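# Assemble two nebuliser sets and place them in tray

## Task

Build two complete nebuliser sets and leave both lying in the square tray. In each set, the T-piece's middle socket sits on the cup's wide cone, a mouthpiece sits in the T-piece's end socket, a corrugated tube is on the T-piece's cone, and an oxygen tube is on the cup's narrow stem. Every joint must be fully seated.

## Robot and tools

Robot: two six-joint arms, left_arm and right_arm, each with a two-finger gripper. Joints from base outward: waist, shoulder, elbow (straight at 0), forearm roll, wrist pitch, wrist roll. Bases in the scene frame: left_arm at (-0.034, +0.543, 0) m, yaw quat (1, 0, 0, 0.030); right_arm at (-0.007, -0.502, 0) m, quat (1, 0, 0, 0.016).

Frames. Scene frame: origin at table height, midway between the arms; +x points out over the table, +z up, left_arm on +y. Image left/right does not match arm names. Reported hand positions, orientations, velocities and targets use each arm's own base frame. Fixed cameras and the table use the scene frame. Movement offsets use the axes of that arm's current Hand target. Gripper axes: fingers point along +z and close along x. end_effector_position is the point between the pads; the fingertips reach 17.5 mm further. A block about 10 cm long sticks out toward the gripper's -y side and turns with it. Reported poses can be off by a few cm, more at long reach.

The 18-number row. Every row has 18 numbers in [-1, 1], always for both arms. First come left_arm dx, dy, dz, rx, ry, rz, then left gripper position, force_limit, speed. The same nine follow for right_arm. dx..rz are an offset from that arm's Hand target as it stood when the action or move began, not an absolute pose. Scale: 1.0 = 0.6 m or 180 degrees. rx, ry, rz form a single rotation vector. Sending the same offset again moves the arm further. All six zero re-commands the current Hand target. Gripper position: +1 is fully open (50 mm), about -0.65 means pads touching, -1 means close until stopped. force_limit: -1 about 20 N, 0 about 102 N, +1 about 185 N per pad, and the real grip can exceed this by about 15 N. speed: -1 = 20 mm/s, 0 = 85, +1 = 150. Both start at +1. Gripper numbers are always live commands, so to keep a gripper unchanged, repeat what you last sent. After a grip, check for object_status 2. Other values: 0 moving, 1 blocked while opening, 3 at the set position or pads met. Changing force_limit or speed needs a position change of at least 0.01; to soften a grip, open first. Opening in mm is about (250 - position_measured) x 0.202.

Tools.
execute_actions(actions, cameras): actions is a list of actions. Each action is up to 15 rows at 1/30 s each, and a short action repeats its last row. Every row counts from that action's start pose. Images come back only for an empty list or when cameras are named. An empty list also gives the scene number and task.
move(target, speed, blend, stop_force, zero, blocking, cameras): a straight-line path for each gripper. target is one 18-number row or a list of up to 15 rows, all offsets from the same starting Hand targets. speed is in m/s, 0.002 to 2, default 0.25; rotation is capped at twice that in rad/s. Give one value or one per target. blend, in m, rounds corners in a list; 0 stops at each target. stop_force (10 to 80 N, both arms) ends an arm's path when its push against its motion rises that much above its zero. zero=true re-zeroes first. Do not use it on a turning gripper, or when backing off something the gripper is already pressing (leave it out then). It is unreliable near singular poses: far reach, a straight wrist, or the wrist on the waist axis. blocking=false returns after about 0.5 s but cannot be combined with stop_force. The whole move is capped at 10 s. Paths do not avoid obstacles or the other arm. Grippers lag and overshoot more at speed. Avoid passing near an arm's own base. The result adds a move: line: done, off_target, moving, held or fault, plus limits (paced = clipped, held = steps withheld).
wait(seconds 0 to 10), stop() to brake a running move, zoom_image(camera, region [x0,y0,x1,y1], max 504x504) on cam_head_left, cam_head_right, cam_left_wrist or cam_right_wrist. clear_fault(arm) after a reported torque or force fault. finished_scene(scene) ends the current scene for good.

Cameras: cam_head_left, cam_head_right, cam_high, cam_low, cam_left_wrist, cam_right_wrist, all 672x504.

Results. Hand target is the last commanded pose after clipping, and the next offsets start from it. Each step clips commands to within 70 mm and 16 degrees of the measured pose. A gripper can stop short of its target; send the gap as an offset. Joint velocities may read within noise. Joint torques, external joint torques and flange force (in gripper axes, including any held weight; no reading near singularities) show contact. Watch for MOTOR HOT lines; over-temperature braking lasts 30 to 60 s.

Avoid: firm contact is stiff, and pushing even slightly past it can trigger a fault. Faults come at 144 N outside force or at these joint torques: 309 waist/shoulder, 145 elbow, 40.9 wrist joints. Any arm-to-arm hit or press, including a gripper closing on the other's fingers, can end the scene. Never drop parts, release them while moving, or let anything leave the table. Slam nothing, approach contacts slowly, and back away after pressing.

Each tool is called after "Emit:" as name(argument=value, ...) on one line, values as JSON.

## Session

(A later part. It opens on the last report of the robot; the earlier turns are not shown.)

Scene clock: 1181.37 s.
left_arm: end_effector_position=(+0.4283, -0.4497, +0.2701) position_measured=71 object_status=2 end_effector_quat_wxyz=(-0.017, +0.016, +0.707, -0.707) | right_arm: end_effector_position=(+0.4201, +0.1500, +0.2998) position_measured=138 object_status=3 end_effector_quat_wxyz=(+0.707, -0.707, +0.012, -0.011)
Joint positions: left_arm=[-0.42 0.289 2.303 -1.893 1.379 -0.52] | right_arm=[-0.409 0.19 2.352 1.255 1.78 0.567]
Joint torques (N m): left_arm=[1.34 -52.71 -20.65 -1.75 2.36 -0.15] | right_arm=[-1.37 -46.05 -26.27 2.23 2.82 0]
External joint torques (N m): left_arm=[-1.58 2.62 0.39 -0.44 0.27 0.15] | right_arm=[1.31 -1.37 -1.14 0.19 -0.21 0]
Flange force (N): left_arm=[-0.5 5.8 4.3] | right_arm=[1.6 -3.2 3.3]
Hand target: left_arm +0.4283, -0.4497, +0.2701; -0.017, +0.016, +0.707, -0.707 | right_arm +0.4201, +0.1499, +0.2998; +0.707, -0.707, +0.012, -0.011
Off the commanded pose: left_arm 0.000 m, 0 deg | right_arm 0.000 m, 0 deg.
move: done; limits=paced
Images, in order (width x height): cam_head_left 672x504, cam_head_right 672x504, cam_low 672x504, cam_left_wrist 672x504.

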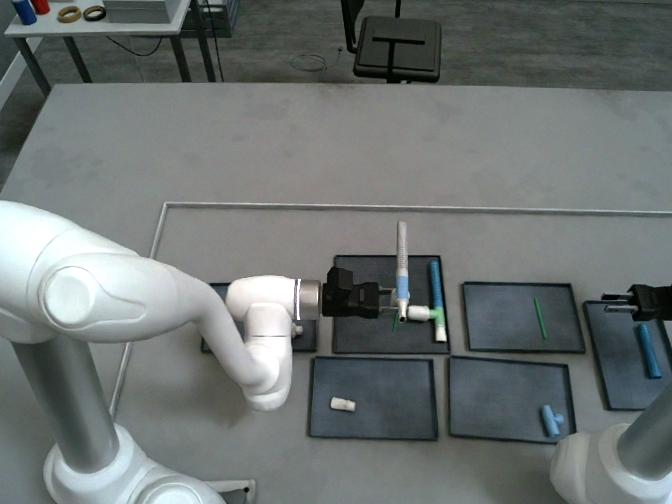

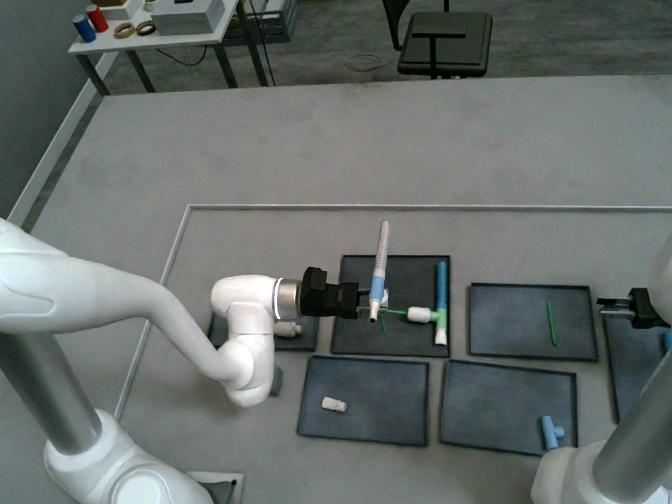

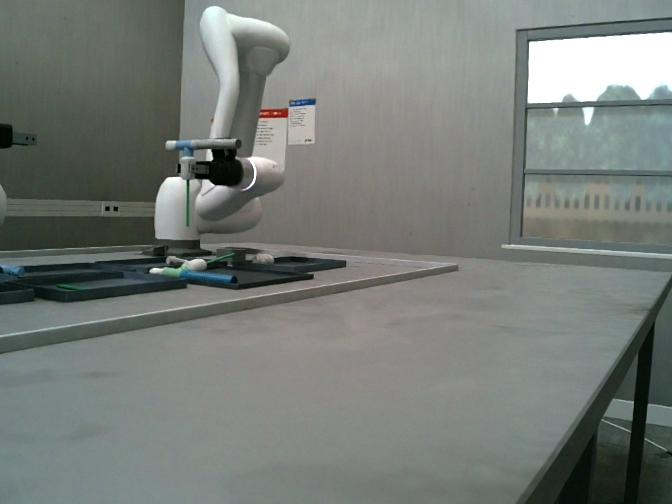

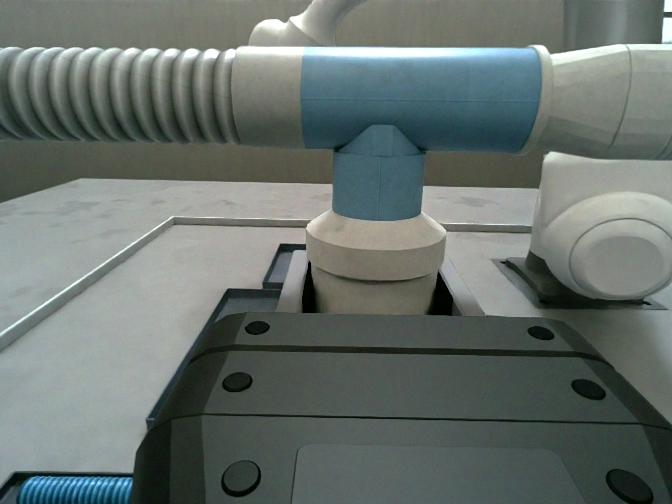

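Emit:
move(target=[-0.2242,-0.0251,0.0008,-0.5,0,0,-0.97,1,-0.6,0,0,0,0,0,0,0.1,1,-0.6], speed=0.35)

Emit:
move(target=[[-0.0265,0.0393,0,0.0017,0.0004,0.4991,-0.97,1,-0.6,0,0,0,0,0,0,0.1,1,-0.6],[-0.0525,0.0788,0.1503,0.0002,-0.0862,0.9945,-0.97,1,-0.6,0,0,0,0,0,0,0.1,1,-0.6]], speed=0.4, blend=[0.01,0], cameras=["cam_head_left","cam_head_right","cam_low","cam_left_wrist"])

Emit:
zoom_image(camera="cam_head_left", region=[304, 210, 464, 370])

Emit:
zoom_image(camera="cam_head_right", region=[304, 210, 464, 370])

Scene clock: 1230.63 s.
left_arm: end_effector_position=(+0.5627, -0.4565, +0.2851) position_measured=71 object_status=2 end_effector_quat_wxyz=(+0.000, +0.023, +1.000, +0.000) | right_arm: end_effector_position=(+0.4201, +0.1499, +0.2998) position_measured=138 object_status=3 end_effector_quat_wxyz=(+0.707, -0.707, +0.012, -0.011)
Joint positions: left_arm=[-0.729 0.312 1.562 0 1.269 -2.253] | right_arm=[-0.409 0.191 2.352 1.255 1.78 0.566]
Joint torques (N m): left_arm=[1.45 -76.98 -42.18 4.31 -0.49 -0.15] | right_arm=[-2.06 -45.89 -26.35 2.25 2.82 -0.01]
External joint torques (N m): left_arm=[-1.23 3.47 0.67 -0.22 0.43 0.14] | right_arm=[1.86 -1.51 -1.06 0.16 -0.21 0.01]
Flange force (N): left_arm=[-2.4 -3.6 1.8] | right_arm=[1.7 -3.4 4.6]
Hand target: left_arm +0.5627, -0.4565, +0.2851; +0.000, +0.023, +1.000, +0.000 | right_arm +0.4201, +0.1499, +0.2998; +0.707, -0.707, +0.012, -0.011
Off the commanded pose: left_arm 0.000 m, 0 deg | right_arm 0.000 m, 0 deg.
move: done

Scene clock: 1235.07 s.
left_arm: end_effector_position=(+0.5963, -0.4107, +0.1949) position_measured=71 object_status=2 end_effector_quat_wxyz=(+0.086, +0.996, -0.020, -0.003) | right_arm: end_effector_position=(+0.4201, +0.1499, +0.2998) position_measured=138 object_status=3 end_effector_quat_wxyz=(+0.707, -0.707, +0.012, -0.011)
Joint positions: left_arm=[-0.592 0.332 1.717 -0.175 1.01 1.107] | right_arm=[-0.409 0.191 2.352 1.255 1.78 0.566]
Joint torques (N m): left_arm=[1.68 -75.51 -39 3.69 -0.63 -0.17] | right_arm=[-2.32 -45.9 -26.29 2.21 2.8 0.01]
External joint torques (N m): left_arm=[-1.46 2.88 0.49 -0.23 0.42 0.17] | right_arm=[2.09 -1.75 -1.24 0.22 -0.18 -0.01]
Flange force (N): left_arm=[2.1 2.7 2.5] | right_arm=[2.0 -4.0 5.1]
Hand target: left_arm +0.5963, -0.4107, +0.1949; +0.086, +0.996, -0.020, -0.003 | right_arm +0.4201, +0.1499, +0.2998; +0.707, -0.707, +0.012, -0.011
Off the commanded pose: left_arm 0.000 m, 0 deg | right_arm 0.000 m, 0 deg.
move: done
Images, in order (width x height): cam_head_left 672x504, cam_head_right 672x504, cam_low 672x504, cam_left_wrist 672x504.

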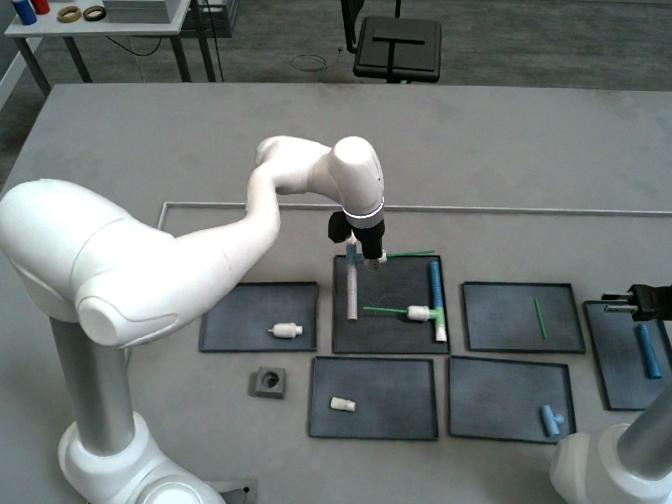

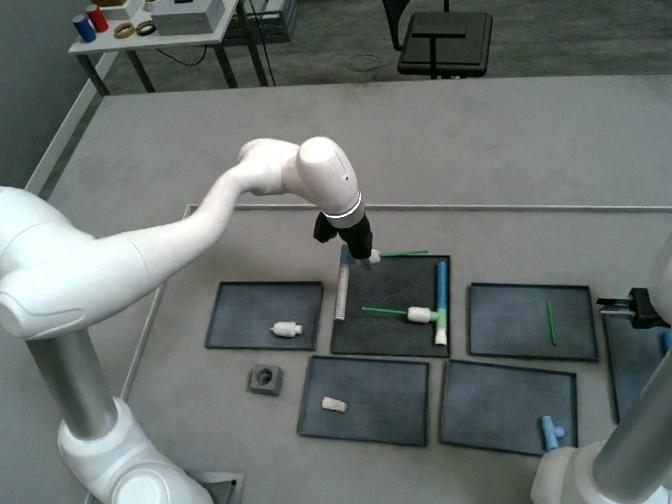

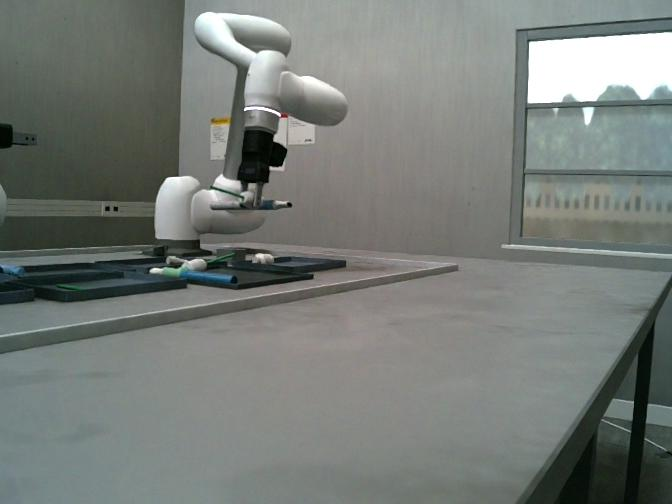

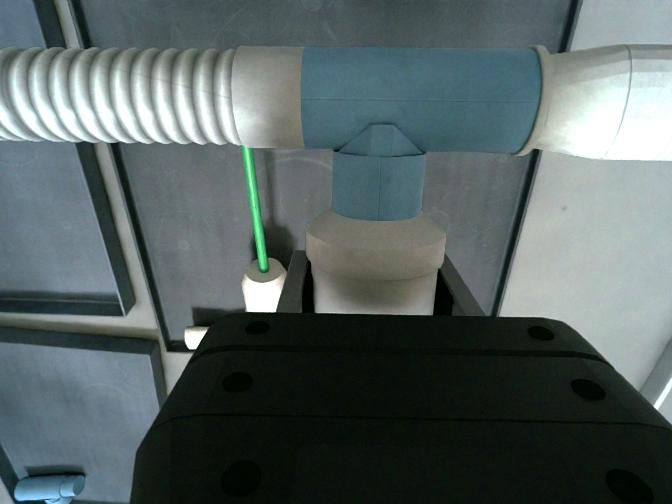

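Scaled by 3.150 from the camera's 672x504 image, which has a finer 960x720 frame.

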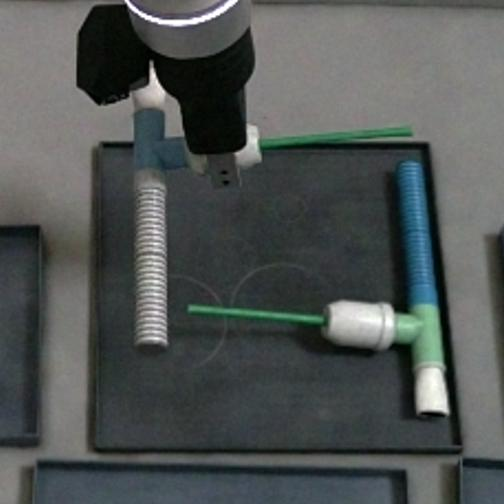

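Scaled by 3.150 from the camera's 672x504 image, which has a finer 960x720 frame.

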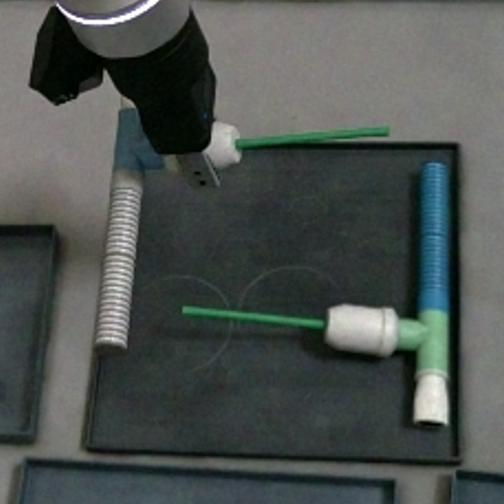

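Emit:
move(target=[0.0038,-0.0364,0.2387,0,-0.0186,0,-0.97,1,-0.6,0,0,0,0,0,0,0.1,1,-0.6], speed=0.2, cameras=["cam_head_left","cam_head_right","cam_low","cam_left_wrist"])

Emit:
zoom_image(camera="cam_low", region=[140, 200, 320, 300])

Emit:
zoom_image(camera="cam_head_left", region=[304, 230, 464, 370])

Emit:
zoom_image(camera="cam_head_right", region=[304, 230, 464, 370])

Scene clock: 1255.60 s.
left_arm: end_effector_position=(+0.5980, -0.4138, +0.0500) position_measured=71 object_status=2 end_effector_quat_wxyz=(+0.085, +0.996, -0.023, -0.032) | right_arm: end_effector_position=(+0.4201, +0.1499, +0.2998) position_measured=138 object_status=3 end_effector_quat_wxyz=(+0.707, -0.707, +0.012, -0.011)
Joint positions: left_arm=[-0.582 0.49 1.789 -0.241 0.84 1.195] | right_arm=[-0.409 0.191 2.352 1.255 1.78 0.566]
Joint torques (N m): left_arm=[1.68 -85.34 -32.92 3.16 -0.45 -0.16] | right_arm=[-2.18 -45.8 -26.34 2.21 2.83 0.04]
External joint torques (N m): left_arm=[-1.76 3.19 0.42 -0.33 0.44 0.16] | right_arm=[1.99 -1.74 -1.1 0.21 -0.22 -0.04]
Flange force (N): left_arm=[2.1 2.8 3.6] | right_arm=[1.6 -3.8 5.0]
Hand target: left_arm +0.5981, -0.4138, +0.0500; +0.085, +0.996, -0.023, -0.032 | right_arm +0.4201, +0.1499, +0.2998; +0.707, -0.707, +0.012, -0.011
Off the commanded pose: left_arm 0.000 m, 0 deg | right_arm 0.000 m, 0 deg.
move: done
Images, in order (width x height): cam_head_left 672x504, cam_head_right 672x504, cam_low 672x504, cam_left_wrist 672x504.

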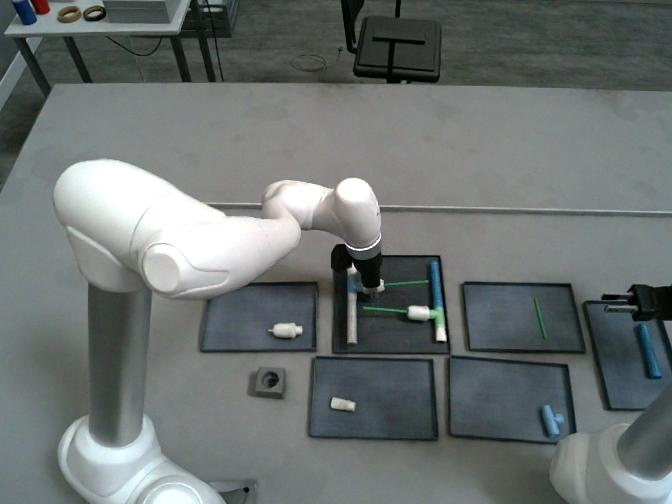

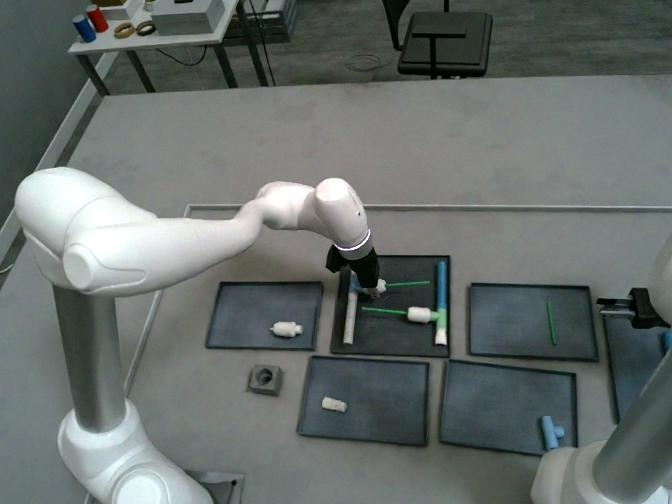

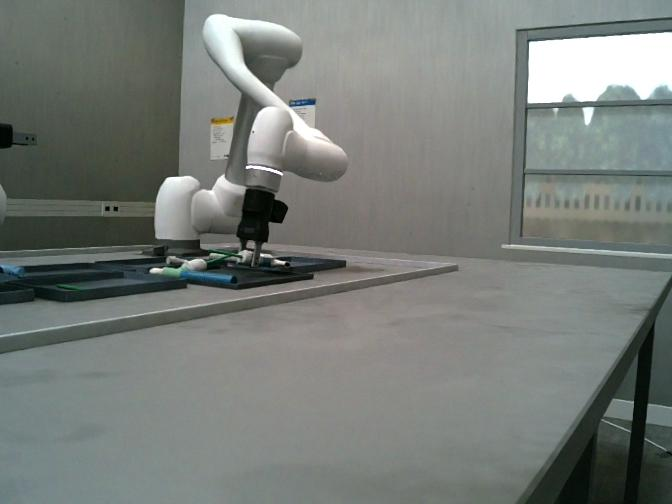

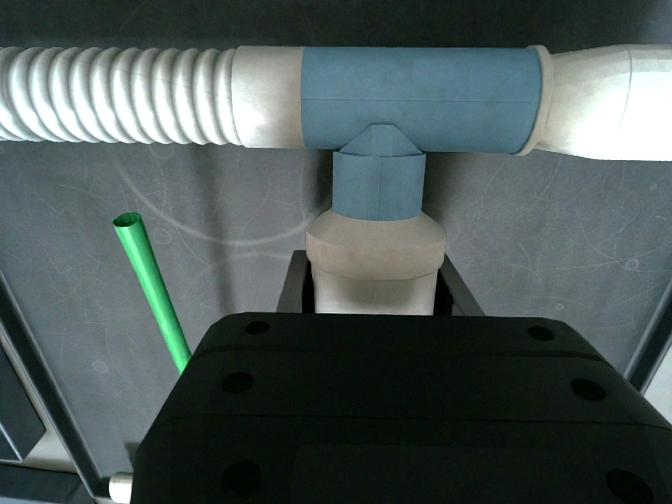

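Scaled by 2.800 from the camera's 672x504 image, which has a finer 960x720 frame.

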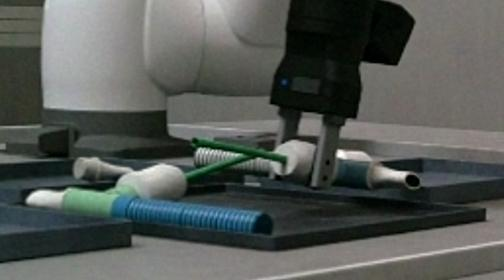

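Scaled by 3.150 from the camera's 672x504 image, which has a finer 960x720 frame.

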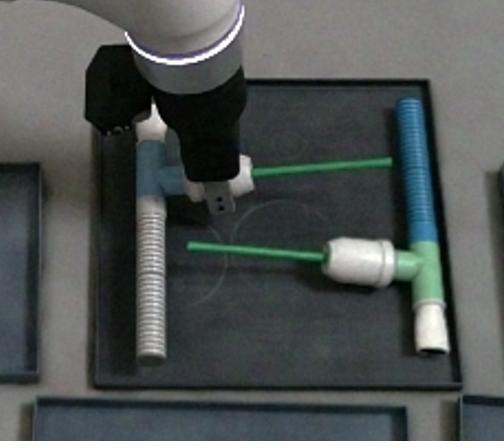

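Scaled by 3.150 from the camera's 672x504 image, which has a finer 960x720 frame.

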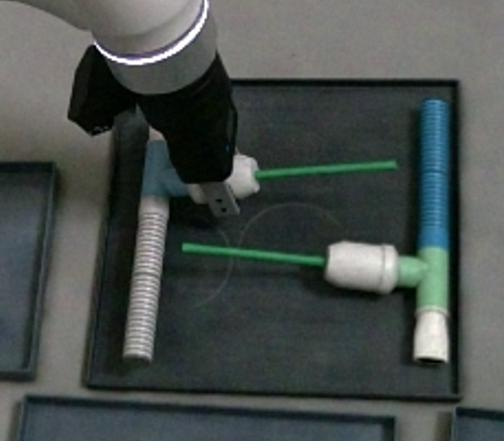

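Emit:
move(target=[[0.001,-0.0122,0.0114,0,0,0,-0.97,1,-0.6,0,0,0,0,0,0,0.1,1,-0.6],[0.003,-0.0179,0.0442,0,0,0,-0.97,1,-0.6,0,0,0,0,0,0,0.1,1,-0.6]], speed=[0.05,0.01], stop_force=10, cameras=["cam_head_left","cam_head_right","cam_low","cam_left_wrist"])

Emit:
zoom_image(camera="cam_low", region=[140, 200, 320, 300])

Emit:
zoom_image(camera="cam_head_right", region=[304, 230, 464, 370])

Emit:
zoom_image(camera="cam_head_left", region=[304, 230, 464, 370])

Scene clock: 1282.00 s.
left_arm: end_effector_position=(+0.5986, -0.4079, +0.0284) position_measured=71 object_status=2 end_effector_quat_wxyz=(+0.086, +0.996, -0.023, -0.032) | right_arm: end_effector_position=(+0.4201, +0.1499, +0.2998) position_measured=138 object_status=3 end_effector_quat_wxyz=(+0.707, -0.707, +0.012, -0.011)
Joint positions: left_arm=[-0.574 0.511 1.805 -0.25 0.805 1.214] | right_arm=[-0.409 0.191 2.352 1.255 1.78 0.566]
Joint torques (N m): left_arm=[4.69 -73.4 -24.79 3.92 -0.7 -0.11] | right_arm=[-1.98 -46.02 -26.31 2.23 2.84 0.02]
External joint torques (N m): left_arm=[-5.05 -8.9 -6.33 -1.2 0.71 0.1] | right_arm=[2 -1.43 -1.06 0.16 -0.23 -0.02]
Flange force (N): left_arm=[-1.6 9.4 -12.1] | right_arm=[1.9 -3.2 4.9]
Hand target: left_arm +0.5986, -0.4079, +0.0284; +0.085, +0.996, -0.023, -0.032 (not the last commanded pose) | right_arm +0.4201, +0.1499, +0.2998; +0.707, -0.707, +0.012, -0.011
Off the commanded pose: left_arm 0.006 m, 0 deg | right_arm 0.000 m, 0 deg.
move: contact (left_arm); path passed 1 of 2 targets
Images, in order (width x height): cam_head_left 672x504, cam_head_right 672x504, cam_low 672x504, cam_left_wrist 672x504.

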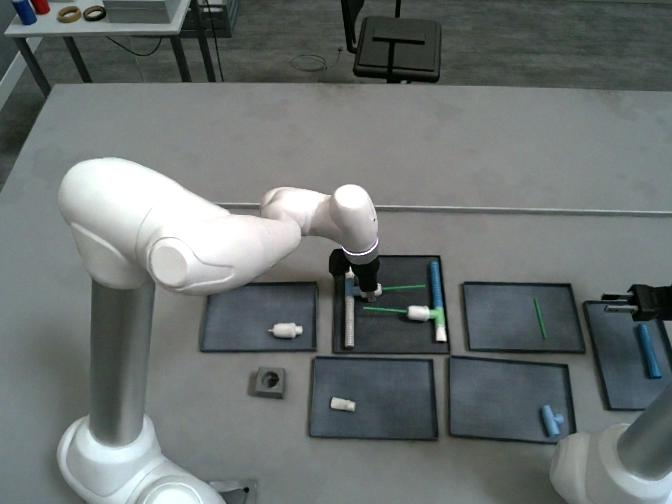

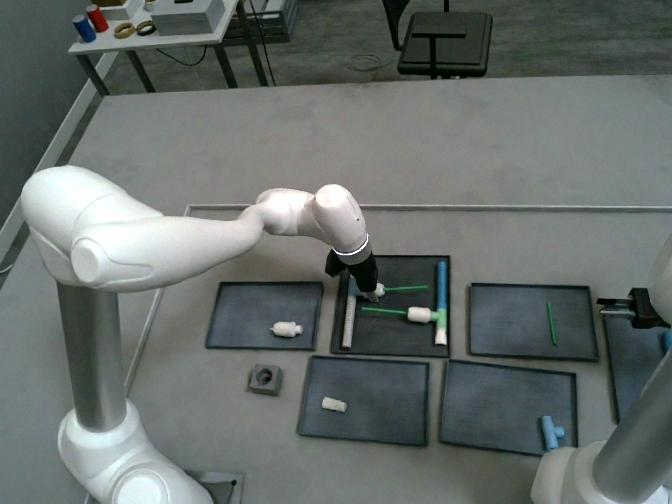

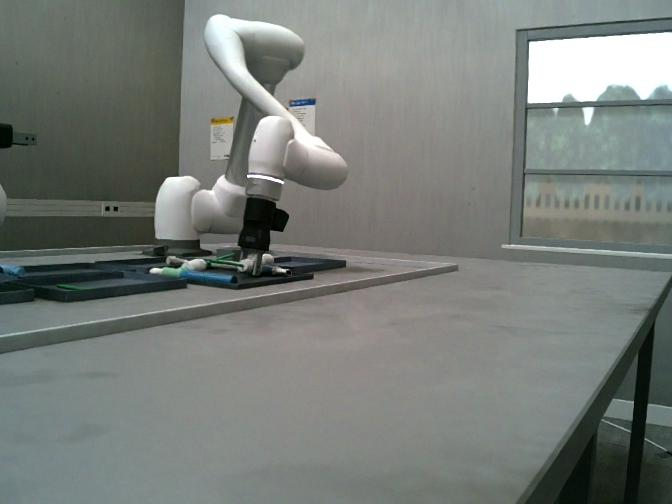

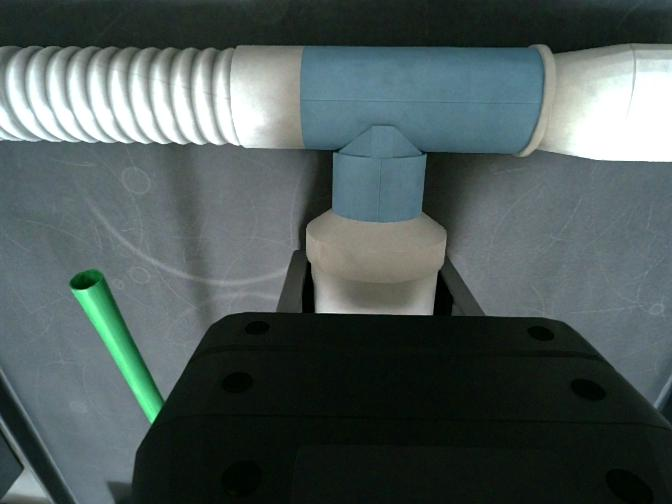

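Scaled by 2.800 from the camera's 672x504 image, which has a finer 960x720 frame.

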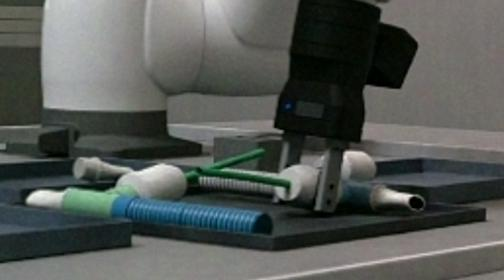

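Scaled by 3.150 from the camera's 672x504 image, which has a finer 960x720 frame.

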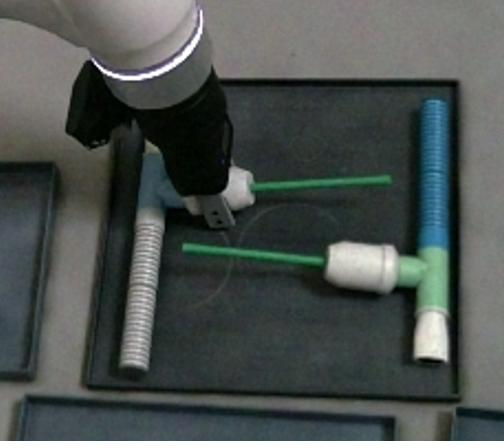

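Scaled by 3.150 from the camera's 672x504 image, which has a finer 960x720 frame.

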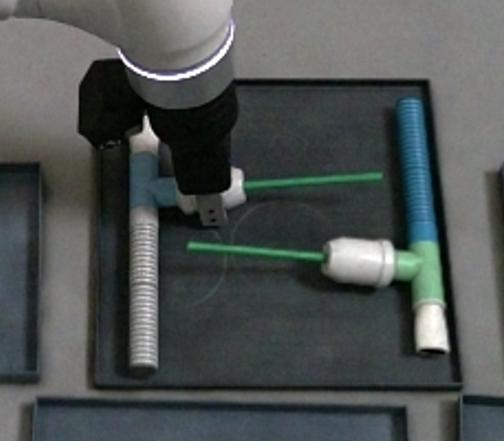

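Emit:
move(target=[[0,0.0001,-0.0007,0,0,0,-0.97,1,-0.6,0,0,0,0,0,0,0.1,1,-0.6],[0,0.0001,-0.0007,0,0,0,0.9,1,-0.7,0,0,0,0,0,0,0.1,1,-0.6],[0,0.0001,-0.06,0,0,0,0.9,1,-0.7,0,0,0,0,0,0,0.1,1,-0.6],[0,0.0001,-0.3,0,0,0,0.9,1,-0.7,0,0,0,0,0,0,0.1,1,-0.6]], speed=[0.02,0.02,0.06,0.3], blend=[0,0,0.005,0], cameras=["cam_head_left","cam_head_right","cam_low","cam_left_wrist"])

Emit:
zoom_image(camera="cam_low", region=[140, 200, 320, 300])

Emit:
zoom_image(camera="cam_head_right", region=[304, 230, 464, 370])

Emit:
zoom_image(camera="cam_left_wrist", region=[0, 0, 672, 504])

Scene clock: 1297.07 s.
left_arm: end_effector_position=(+0.6107, -0.3776, +0.2053) position_measured=18 object_status=3 end_effector_quat_wxyz=(+0.085, +0.996, -0.023, -0.032) | right_arm: end_effector_position=(+0.4201, +0.1499, +0.2998) position_measured=138 object_status=3 end_effector_quat_wxyz=(+0.707, -0.707, +0.012, -0.011)
Joint positions: left_arm=[-0.529 0.342 1.684 -0.203 1.097 1.179] | right_arm=[-0.409 0.191 2.352 1.255 1.78 0.566]
Joint torques (N m): left_arm=[1.57 -76.38 -39.05 3.66 -0.4 -0.14] | right_arm=[-2.03 -45.73 -26.3 2.23 2.84 0.01]
External joint torques (N m): left_arm=[-1.53 2.69 0.57 -0.29 0.4 0.13] | right_arm=[2.12 -1.93 -1.17 0.16 -0.23 -0.01]
Flange force (N): left_arm=[1.9 2.5 2.3] | right_arm=[1.6 -4.2 5.2]
Hand target: left_arm +0.6107, -0.3775, +0.2054; +0.085, +0.996, -0.023, -0.032 | right_arm +0.4201, +0.1499, +0.2998; +0.707, -0.707, +0.012, -0.011
Off the commanded pose: left_arm 0.000 m, 0 deg | right_arm 0.000 m, 0 deg.
move: done
Images, in order (width x height): cam_head_left 672x504, cam_head_right 672x504, cam_low 672x504, cam_left_wrist 672x504.

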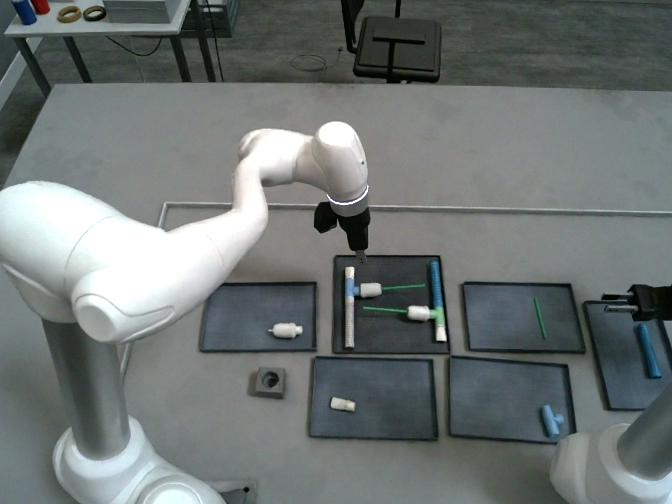

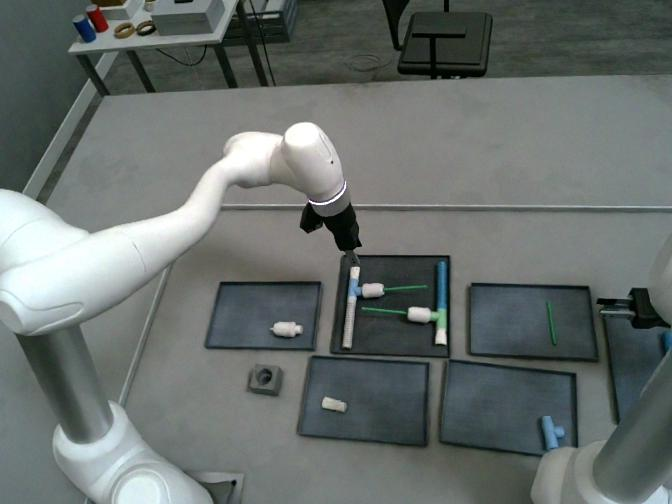

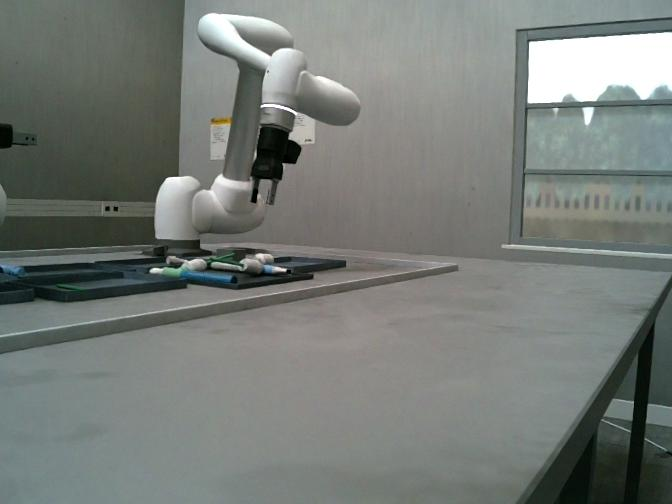

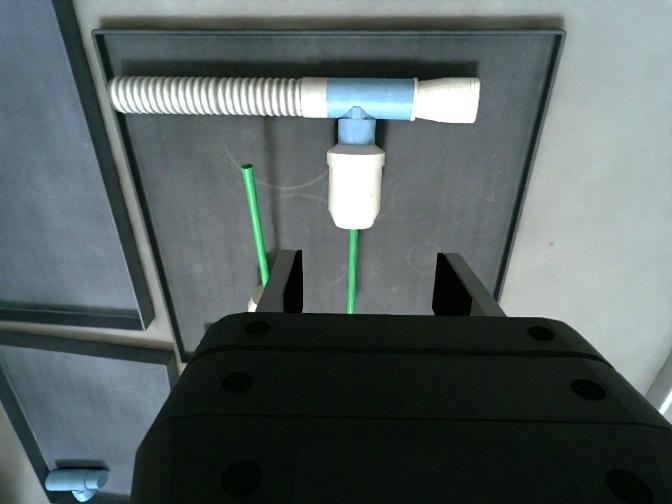

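Scaled by 2.800 from the camera's 672x504 image, which has a finer 960x720 frame.

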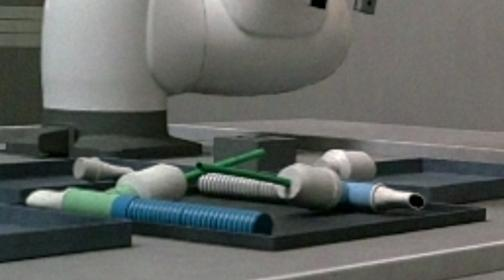

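Scaled by 3.150 from the camera's 672x504 image, which has a finer 960x720 frame.

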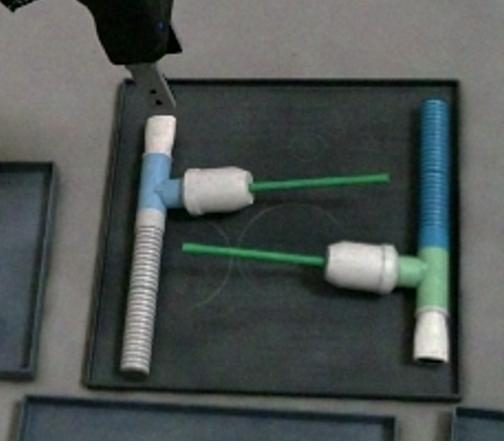

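Region (0, 0, 672, 504) is 672x504 pixels. A region can be at most 504 by 504 pixels.

Emit:
finished_scene(scene=2)

The scene is finished: the task was done.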